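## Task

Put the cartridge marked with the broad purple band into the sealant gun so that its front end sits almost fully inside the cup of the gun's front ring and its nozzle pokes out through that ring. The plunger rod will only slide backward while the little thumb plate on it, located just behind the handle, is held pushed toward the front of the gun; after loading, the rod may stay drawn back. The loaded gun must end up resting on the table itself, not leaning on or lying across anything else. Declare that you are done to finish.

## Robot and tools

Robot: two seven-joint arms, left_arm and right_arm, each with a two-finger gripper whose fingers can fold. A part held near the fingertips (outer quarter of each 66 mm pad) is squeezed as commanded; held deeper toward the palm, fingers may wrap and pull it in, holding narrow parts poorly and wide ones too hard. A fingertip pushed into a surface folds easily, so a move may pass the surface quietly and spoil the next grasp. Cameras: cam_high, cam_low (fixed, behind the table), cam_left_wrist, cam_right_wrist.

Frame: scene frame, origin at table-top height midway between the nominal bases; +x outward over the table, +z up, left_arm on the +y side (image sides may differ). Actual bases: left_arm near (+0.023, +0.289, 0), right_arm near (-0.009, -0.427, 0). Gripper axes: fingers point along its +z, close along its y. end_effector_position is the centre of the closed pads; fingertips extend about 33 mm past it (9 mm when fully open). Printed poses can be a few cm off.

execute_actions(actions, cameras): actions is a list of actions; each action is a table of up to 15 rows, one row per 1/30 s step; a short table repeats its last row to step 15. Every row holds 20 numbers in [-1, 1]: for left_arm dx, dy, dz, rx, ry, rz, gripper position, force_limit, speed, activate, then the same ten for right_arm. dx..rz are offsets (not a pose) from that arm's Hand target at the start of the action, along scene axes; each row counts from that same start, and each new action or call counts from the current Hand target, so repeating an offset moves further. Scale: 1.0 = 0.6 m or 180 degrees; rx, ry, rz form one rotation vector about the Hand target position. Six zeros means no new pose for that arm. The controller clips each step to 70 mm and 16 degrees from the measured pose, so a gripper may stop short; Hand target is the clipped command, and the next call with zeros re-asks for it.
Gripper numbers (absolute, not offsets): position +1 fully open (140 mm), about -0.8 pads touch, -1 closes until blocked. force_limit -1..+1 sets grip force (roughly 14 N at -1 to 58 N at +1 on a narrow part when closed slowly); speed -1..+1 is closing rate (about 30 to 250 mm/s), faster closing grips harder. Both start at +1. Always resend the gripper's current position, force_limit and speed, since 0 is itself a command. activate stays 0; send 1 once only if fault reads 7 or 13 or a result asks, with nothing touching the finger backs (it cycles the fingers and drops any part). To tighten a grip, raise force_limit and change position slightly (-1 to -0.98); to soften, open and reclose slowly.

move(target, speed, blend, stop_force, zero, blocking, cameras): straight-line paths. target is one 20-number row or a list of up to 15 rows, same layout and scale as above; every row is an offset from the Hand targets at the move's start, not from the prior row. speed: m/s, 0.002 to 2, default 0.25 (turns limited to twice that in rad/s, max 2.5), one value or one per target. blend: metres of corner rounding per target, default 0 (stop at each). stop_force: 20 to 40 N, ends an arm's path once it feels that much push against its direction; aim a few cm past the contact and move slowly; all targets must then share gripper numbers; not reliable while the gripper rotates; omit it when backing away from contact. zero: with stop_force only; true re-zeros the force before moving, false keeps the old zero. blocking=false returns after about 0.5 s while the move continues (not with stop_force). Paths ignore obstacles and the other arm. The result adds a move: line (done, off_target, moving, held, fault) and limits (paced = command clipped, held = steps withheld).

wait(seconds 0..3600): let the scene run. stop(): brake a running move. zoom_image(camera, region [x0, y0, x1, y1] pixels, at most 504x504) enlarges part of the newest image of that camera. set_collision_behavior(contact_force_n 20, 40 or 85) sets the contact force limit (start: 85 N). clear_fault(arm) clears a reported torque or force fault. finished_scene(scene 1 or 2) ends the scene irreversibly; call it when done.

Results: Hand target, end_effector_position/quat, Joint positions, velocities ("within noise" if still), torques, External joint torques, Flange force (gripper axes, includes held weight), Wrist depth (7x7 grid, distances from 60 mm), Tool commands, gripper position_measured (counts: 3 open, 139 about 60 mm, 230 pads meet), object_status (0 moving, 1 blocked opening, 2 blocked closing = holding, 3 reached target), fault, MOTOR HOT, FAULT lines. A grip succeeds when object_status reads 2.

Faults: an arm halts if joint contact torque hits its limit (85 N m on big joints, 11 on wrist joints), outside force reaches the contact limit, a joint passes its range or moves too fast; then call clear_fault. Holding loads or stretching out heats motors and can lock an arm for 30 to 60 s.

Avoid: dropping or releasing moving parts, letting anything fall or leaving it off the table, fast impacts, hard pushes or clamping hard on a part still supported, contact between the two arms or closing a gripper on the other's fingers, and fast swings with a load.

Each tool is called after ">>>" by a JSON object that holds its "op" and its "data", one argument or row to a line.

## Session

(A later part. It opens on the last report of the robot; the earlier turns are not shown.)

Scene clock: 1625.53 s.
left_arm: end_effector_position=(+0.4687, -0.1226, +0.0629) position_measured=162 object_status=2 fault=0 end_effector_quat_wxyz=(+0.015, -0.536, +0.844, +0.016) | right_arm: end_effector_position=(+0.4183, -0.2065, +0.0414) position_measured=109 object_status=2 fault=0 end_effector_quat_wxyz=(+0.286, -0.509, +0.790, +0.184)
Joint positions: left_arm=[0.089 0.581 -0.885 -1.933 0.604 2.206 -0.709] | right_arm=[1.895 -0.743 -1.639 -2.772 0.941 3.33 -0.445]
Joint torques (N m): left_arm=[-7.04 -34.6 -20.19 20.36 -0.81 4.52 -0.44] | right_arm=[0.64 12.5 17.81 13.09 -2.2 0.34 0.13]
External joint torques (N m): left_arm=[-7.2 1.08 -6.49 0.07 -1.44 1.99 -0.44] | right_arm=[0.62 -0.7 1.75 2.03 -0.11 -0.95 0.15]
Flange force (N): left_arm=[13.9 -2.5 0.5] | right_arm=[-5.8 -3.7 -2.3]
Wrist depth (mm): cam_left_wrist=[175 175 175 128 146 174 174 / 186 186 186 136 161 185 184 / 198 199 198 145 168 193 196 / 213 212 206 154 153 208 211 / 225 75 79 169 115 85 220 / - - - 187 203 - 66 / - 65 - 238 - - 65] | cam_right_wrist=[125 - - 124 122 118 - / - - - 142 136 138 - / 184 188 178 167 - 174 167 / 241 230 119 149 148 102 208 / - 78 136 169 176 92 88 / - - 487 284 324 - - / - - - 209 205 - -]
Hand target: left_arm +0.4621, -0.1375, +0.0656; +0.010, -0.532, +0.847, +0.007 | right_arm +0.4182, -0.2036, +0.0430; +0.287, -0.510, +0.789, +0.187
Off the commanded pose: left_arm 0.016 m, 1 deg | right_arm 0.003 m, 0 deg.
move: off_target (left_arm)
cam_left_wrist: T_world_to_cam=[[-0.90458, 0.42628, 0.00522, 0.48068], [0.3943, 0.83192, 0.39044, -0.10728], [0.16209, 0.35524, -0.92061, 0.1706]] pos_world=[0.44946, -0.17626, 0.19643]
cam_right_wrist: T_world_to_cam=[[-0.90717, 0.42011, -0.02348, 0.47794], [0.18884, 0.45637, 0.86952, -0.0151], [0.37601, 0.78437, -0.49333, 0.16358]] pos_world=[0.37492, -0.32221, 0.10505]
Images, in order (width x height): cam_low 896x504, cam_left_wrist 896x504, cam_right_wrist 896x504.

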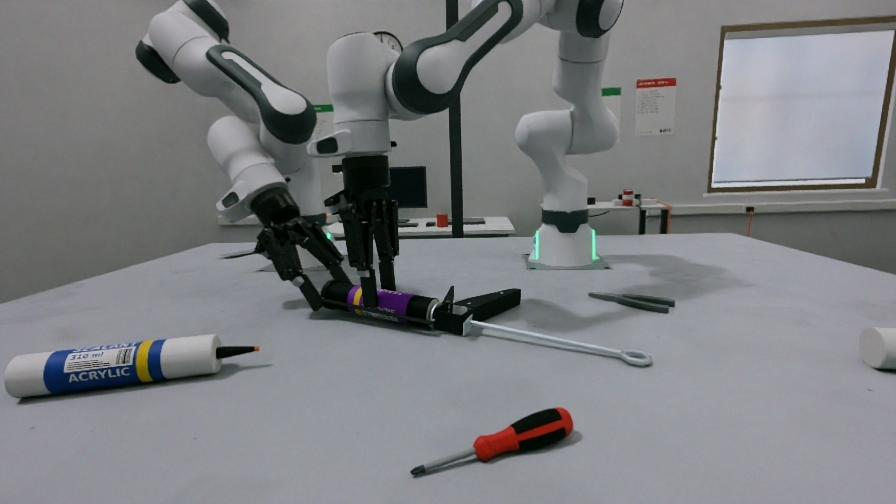

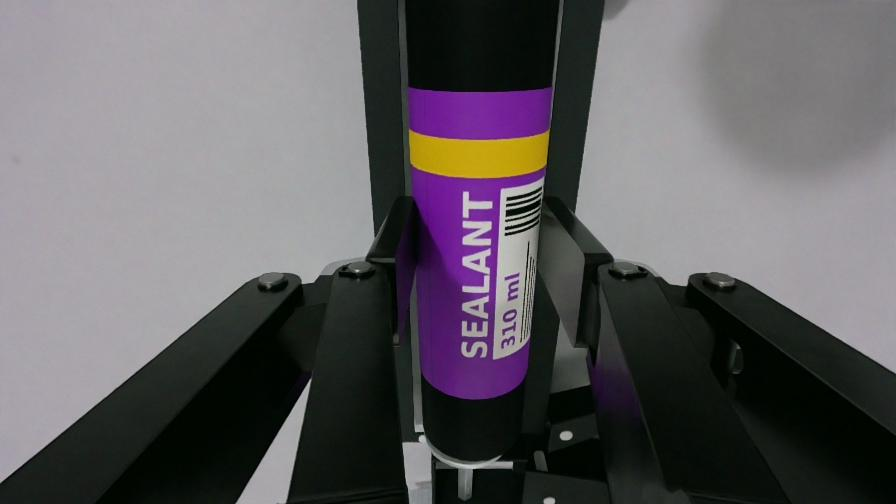

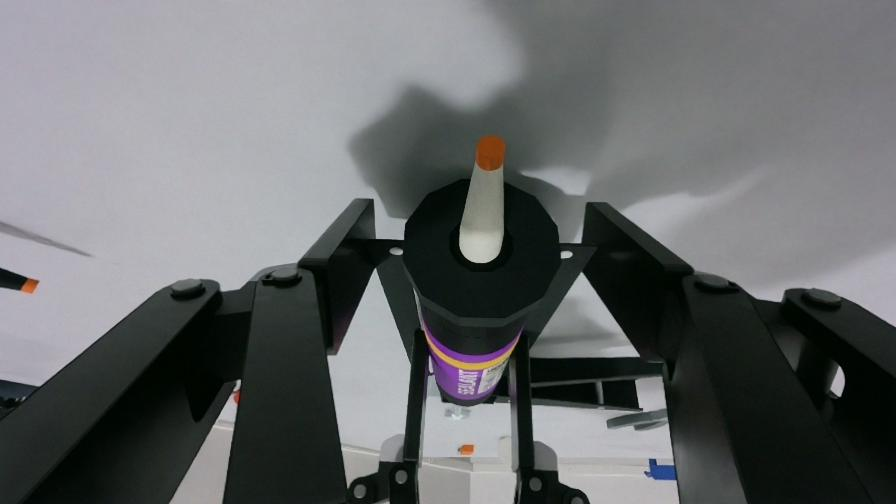

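>>> {"op": "move", "data": {
  "target": [
    [0.011, 0.0248, -0.0045, 0, 0, 0, -0.98, 0.1, -1, 0, 0, 0, 0, 0, 0, 0, -1, -0.1, -1, 0],
    [0.011, 0.0248, -0.0045, 0, 0, 0, 0.1, 0.1, -0.9, 0, 0, 0, 0, 0, 0, 0, -1, -0.1, -1, 0],
    [0.011, 0.0248, 0.12, 0, 0, 0, 0.1, 0.1, -0.9, 0, 0, 0, -0.01, 0, 0, 0, -1, -0.1, -1, 0]
  ],
  "speed": [0.05, 0.05, 0.1],
  "cameras": ["cam_left_wrist", "cam_right_wrist", "cam_low"]
}}

>>> {"op": "zoom_image", "data": {
  "camera": "cam_right_wrist",
  "region": [390, 160, 570, 350]
}}

>>> {"op": "zoom_image", "data": {
  "camera": "cam_low",
  "region": [290, 240, 490, 360]
}}

Scene clock: 1679.70 s.
left_arm: end_effector_position=(+0.4691, -0.1232, +0.1376) position_measured=117 object_status=3 fault=0 end_effector_quat_wxyz=(+0.011, -0.534, +0.846, +0.006) | right_arm: end_effector_position=(+0.4177, -0.2051, +0.0363) position_measured=109 object_status=2 fault=0 end_effector_quat_wxyz=(+0.286, -0.508, +0.791, +0.187)
Joint positions: left_arm=[0.208 0.474 -1.026 -1.913 0.5 2.106 -0.636] | right_arm=[1.914 -0.768 -1.664 -2.768 0.927 3.347 -0.446]
Joint velocities: left_arm=[0 -0.001 -0.001 -0.001 0.002 -0.003 0.007] | right_arm=[within noise]
Joint torques (N m): left_arm=[-0.35 -30.69 -13.34 21.03 0.7 2.26 0.07] | right_arm=[-0.13 13.52 16.1 11.19 -2.72 1.13 -0.09]
External joint torques (N m): left_arm=[-0.46 0.04 -0.73 -0.95 0.01 -0.34 0.07] | right_arm=[-0.09 -0.38 -0.34 0.69 -0.6 -0.15 -0.07]
Flange force (N): left_arm=[-0.3 3.3 -0.3] | right_arm=[1.7 -1.7 4.0]
Wrist depth (mm): cam_left_wrist=[242 245 243 201 239 236 244 / 261 256 258 215 254 260 253 / - 273 272 229 267 272 270 / 301 295 128 244 166 286 287 / - 91 84 264 281 83 83 / - - 330 329 301 - 73 / - - - 364 366 - 66] | cam_right_wrist=[- - 117 117 - - - / - - - 135 - - 127 / - - - - - - - / 239 - 119 149 148 186 203 / - 78 - 175 175 92 88 / - - 621 384 332 - - / - - - 1105 - - -]
Hand target: left_arm +0.4687, -0.1226, +0.1376; +0.010, -0.532, +0.847, +0.007 | right_arm +0.4182, -0.2036, +0.0370; +0.287, -0.510, +0.789, +0.187
Off the commanded pose: left_arm 0.001 m, 0 deg | right_arm 0.002 m, 0 deg.
move: done
cam_left_wrist: T_world_to_cam=[[-0.9024, 0.43082, -0.00802, 0.48225], [0.39666, 0.83784, 0.37508, -0.13446], [0.16831, 0.33529, -0.92696, 0.23503]] pos_world=[0.44896, -0.17391, 0.27216]
cam_right_wrist: T_world_to_cam=[[-0.90697, 0.4208, -0.01851, 0.47657], [0.19253, 0.45326, 0.87034, -0.01335], [0.37462, 0.7858, -0.49211, 0.16098]] pos_world=[0.3745, -0.32099, 0.09966]
Images, in order (width x height): cam_low 896x504, cam_left_wrist 896x504, cam_right_wrist 896x504.

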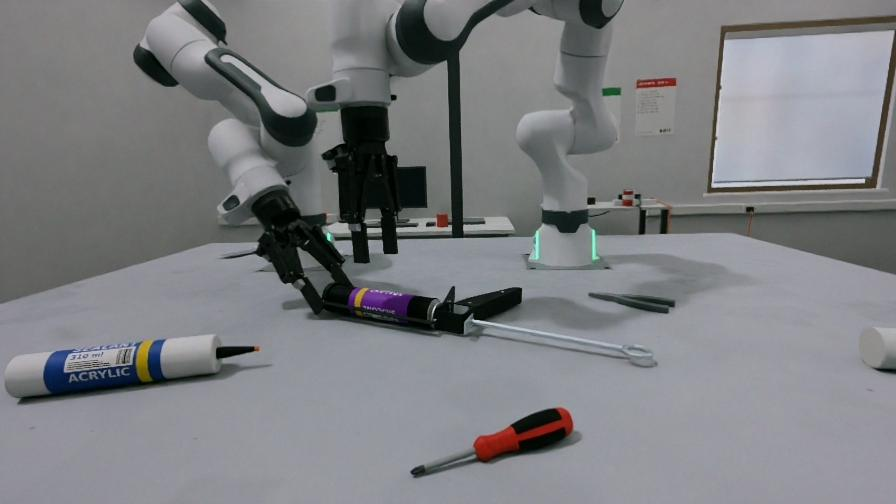

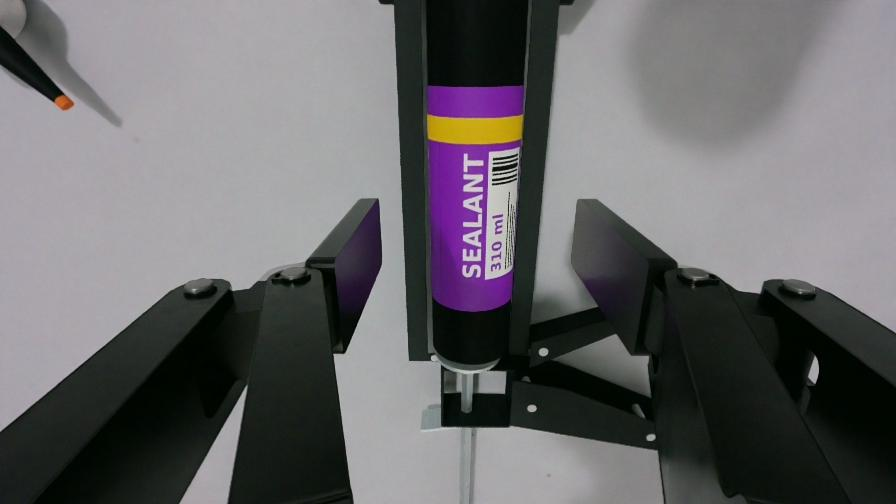

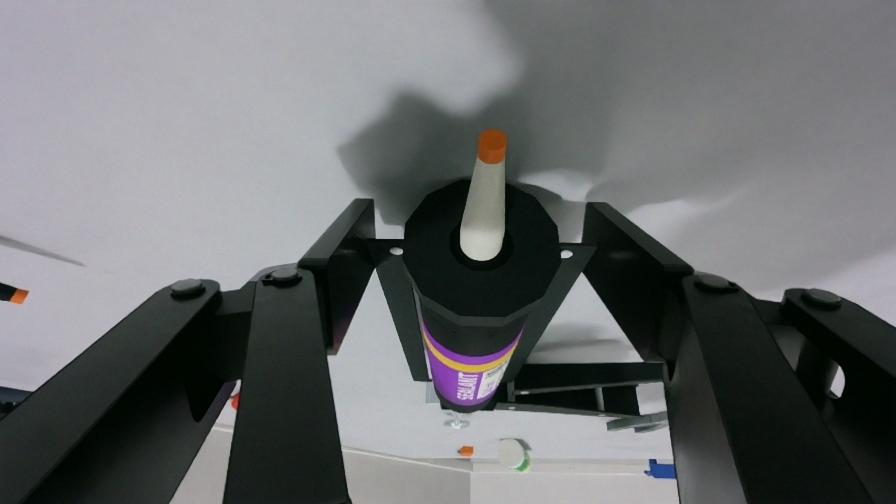

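Scaled by 2.653 from the camera's image (finer frame: 1280x720).

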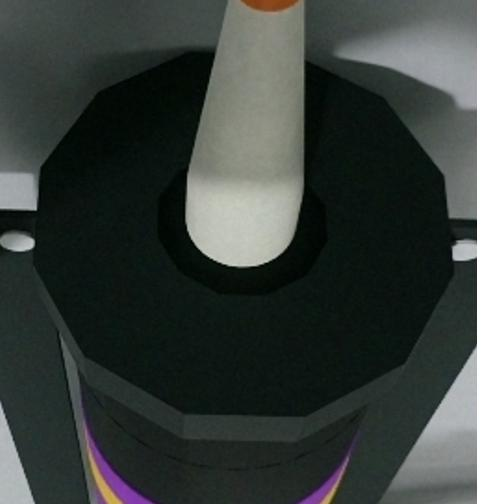

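Scaled by 2.520 from the camera's image (finer frame: 1280x720).

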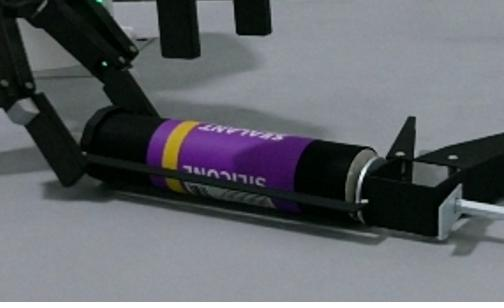

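>>> {"op": "zoom_image", "data": {
  "camera": "cam_left_wrist",
  "region": [390, 280, 570, 440]
}}

Scaled by 2.800 from the camera's image (finer frame: 1280x720).

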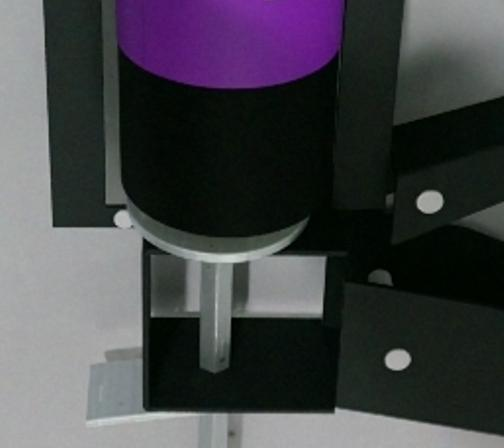

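>>> {"op": "move", "data": {
  "target": [
    [0, 0, 0.05, 0, 0, 0, 0.1, 0.1, -0.9, 0, 0, 0, 0.0015, 0, 0, 0, -1, -0.1, -1, 0],
    [0, 0, 0.05, 0, 0, 0, 0.1, 0.1, -0.9, 0, 0, 0, 0.0015, 0, 0, 0, 0.75, -0.1, -0.8, 0],
    [0, 0.05, 0.15, 0, 0, 0, 0.1, 0.1, -0.9, 0, -0.0352, -0.0782, 0.105, 0, 0, 0, 0.75, -0.1, -0.8, 0]
  ],
  "speed": [0.06, 0.06, 0.1],
  "cameras": ["all"]
}}

>>> {"op": "zoom_image", "data": {
  "camera": "cam_low",
  "region": [290, 240, 490, 360]
}}

>>> {"op": "zoom_image", "data": {
  "camera": "cam_right_wrist",
  "region": [360, 100, 600, 400]
}}

>>> {"op": "zoom_image", "data": {
  "camera": "cam_high",
  "region": [330, 170, 520, 290]
}}

Scene clock: 1707.47 s.
left_arm: end_effector_position=(+0.4696, -0.0934, +0.2285) position_measured=117 object_status=3 fault=0 end_effector_quat_wxyz=(+0.011, -0.534, +0.846, +0.005) | right_arm: end_effector_position=(+0.3967, -0.2502, +0.0999) position_measured=35 object_status=3 fault=0 end_effector_quat_wxyz=(+0.288, -0.514, +0.786, +0.185)
Joint positions: left_arm=[0.443 0.31 -1.229 -1.884 0.342 1.963 -0.503] | right_arm=[1.216 -0.513 -1.076 -2.895 0.898 2.969 -0.323]
Joint velocities: left_arm=[within noise] | right_arm=[-0.001 0.001 -0.001 0 0 -0.004 0.007]
Joint torques (N m): left_arm=[-0.4 -21.42 -10.05 21.98 0.75 2.34 0.1] | right_arm=[-1.52 -0.93 9.16 17.9 -0.95 1.16 0.07]
External joint torques (N m): left_arm=[-0.49 0.02 -0.78 -1.76 0.01 -0.26 0.1] | right_arm=[-1.54 0.78 -0.3 1.07 0.42 -0.32 0.09]
Flange force (N): left_arm=[-1.2 7.1 1.8] | right_arm=[0.0 0.0 0.0]
Wrist depth (mm): cam_left_wrist=[328 328 320 291 322 321 319 / 348 344 340 305 341 341 341 / 371 - 366 330 358 368 363 / 398 394 128 360 166 375 377 / - 91 84 411 370 83 78 / - - - 457 450 - 73 / - - - 484 486 - 66] | cam_right_wrist=[- 191 177 183 181 - 183 / - - - - 205 217 209 / - - 272 227 - - - / 367 107 314 269 - 134 319 / - 83 - 412 402 116 - / - - 2485 - - - - / - - 2149 4114 - - -]
Hand target: left_arm +0.4687, -0.0926, +0.2276; +0.010, -0.532, +0.847, +0.007 | right_arm +0.3971, -0.2505, +0.1000; +0.287, -0.510, +0.789, +0.187
Off the commanded pose: left_arm 0.002 m, 0 deg | right_arm 0.001 m, 1 deg.
move: done
cam_left_wrist: T_world_to_cam=[[-0.90251, 0.43059, -0.00884, 0.47077], [0.39626, 0.83824, 0.3746, -0.19331], [0.1687, 0.33458, -0.92714, 0.30889]] pos_world=[0.44936, -0.14401, 0.36296]
cam_right_wrist: T_world_to_cam=[[-0.91178, 0.40969, -0.02866, 0.4778], [0.1779, 0.4569, 0.87155, -0.03758], [0.37016, 0.78956, -0.48948, 0.23802]] pos_world=[0.35422, -0.36651, 0.16295]

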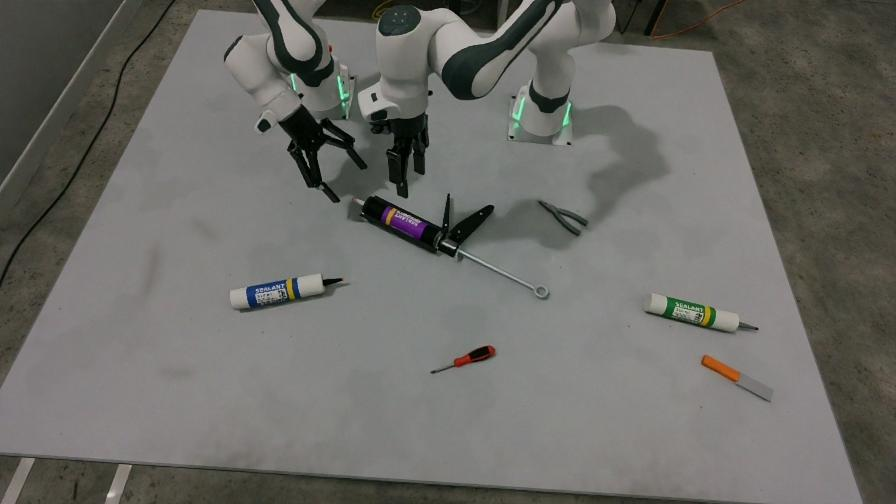

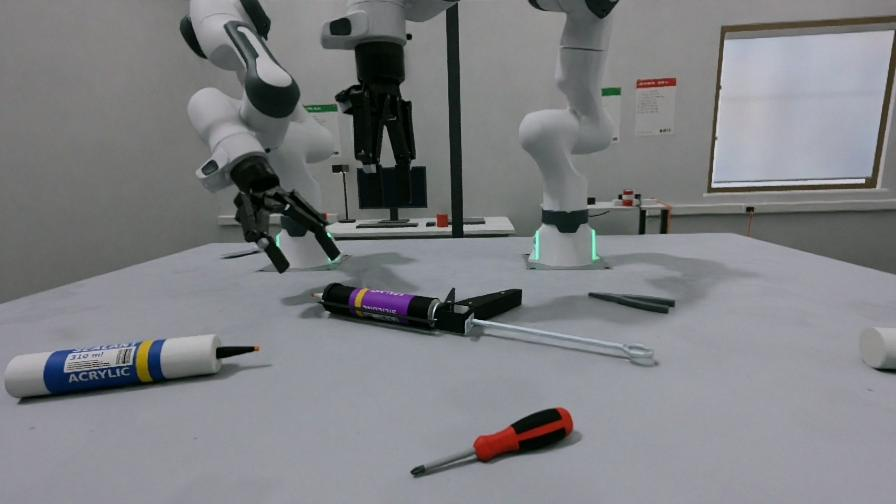

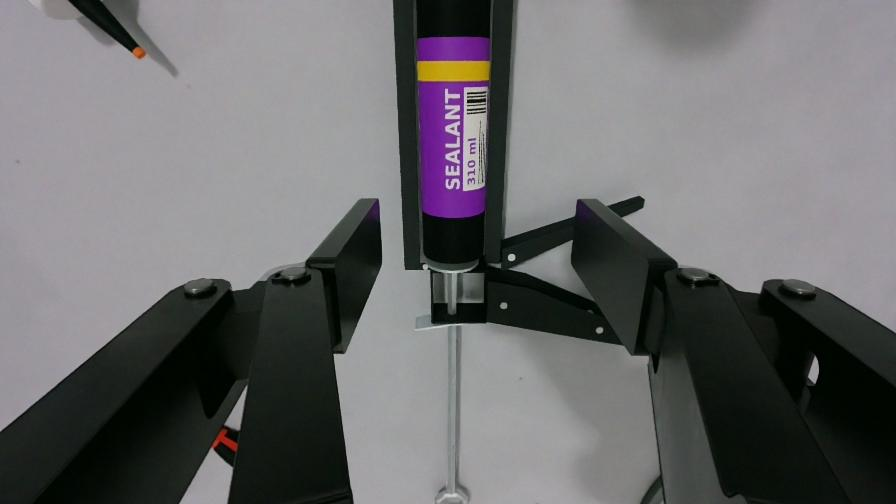

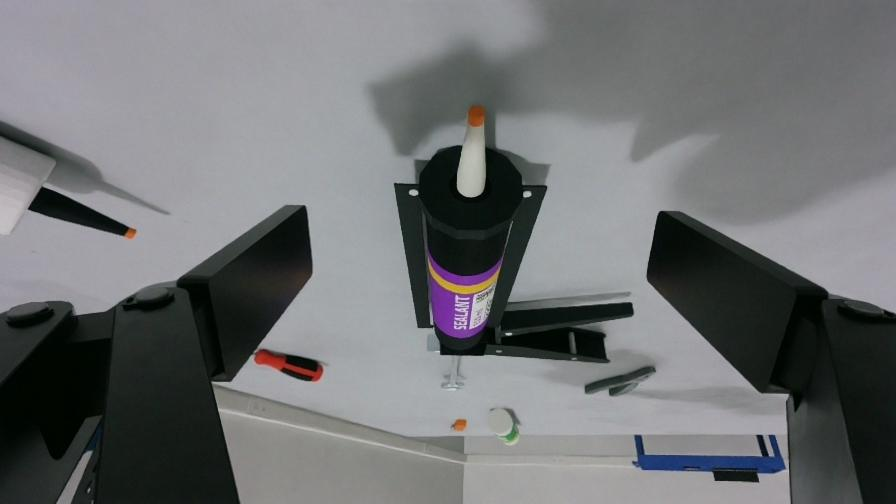

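Scaled by 2.520 from the camera's image (finer frame: 1280x720).

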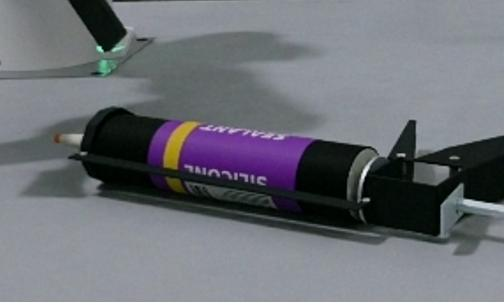

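Scaled by 1.680 from the camera's image (finer frame: 1280x720).

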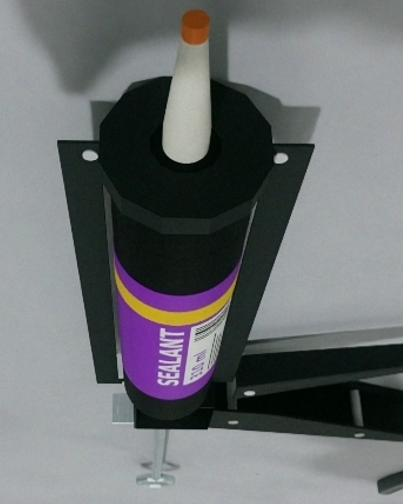

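Scaled by 2.653 from the camera's image (finer frame: 1280x720).

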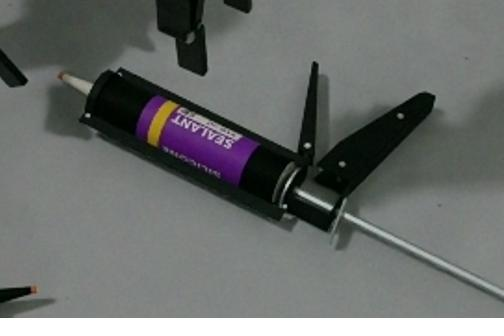

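>>> {"op": "zoom_image", "data": {
  "camera": "cam_left_wrist",
  "region": [390, 200, 530, 340]
}}

Scaled by 3.600 from the camera's image (finer frame: 1280x720).

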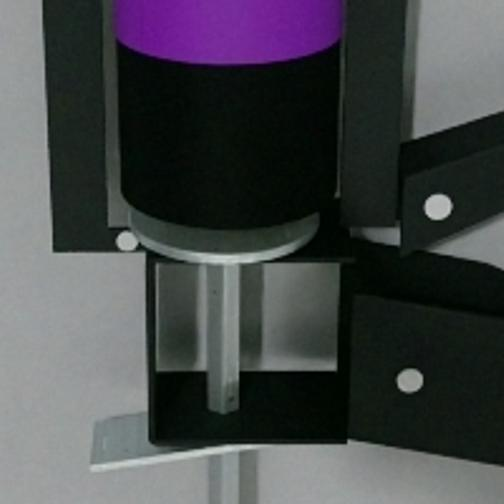

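>>> {"op": "finished_scene", "data": {
  "scene": 1
}}

The scene is finished: the task was done.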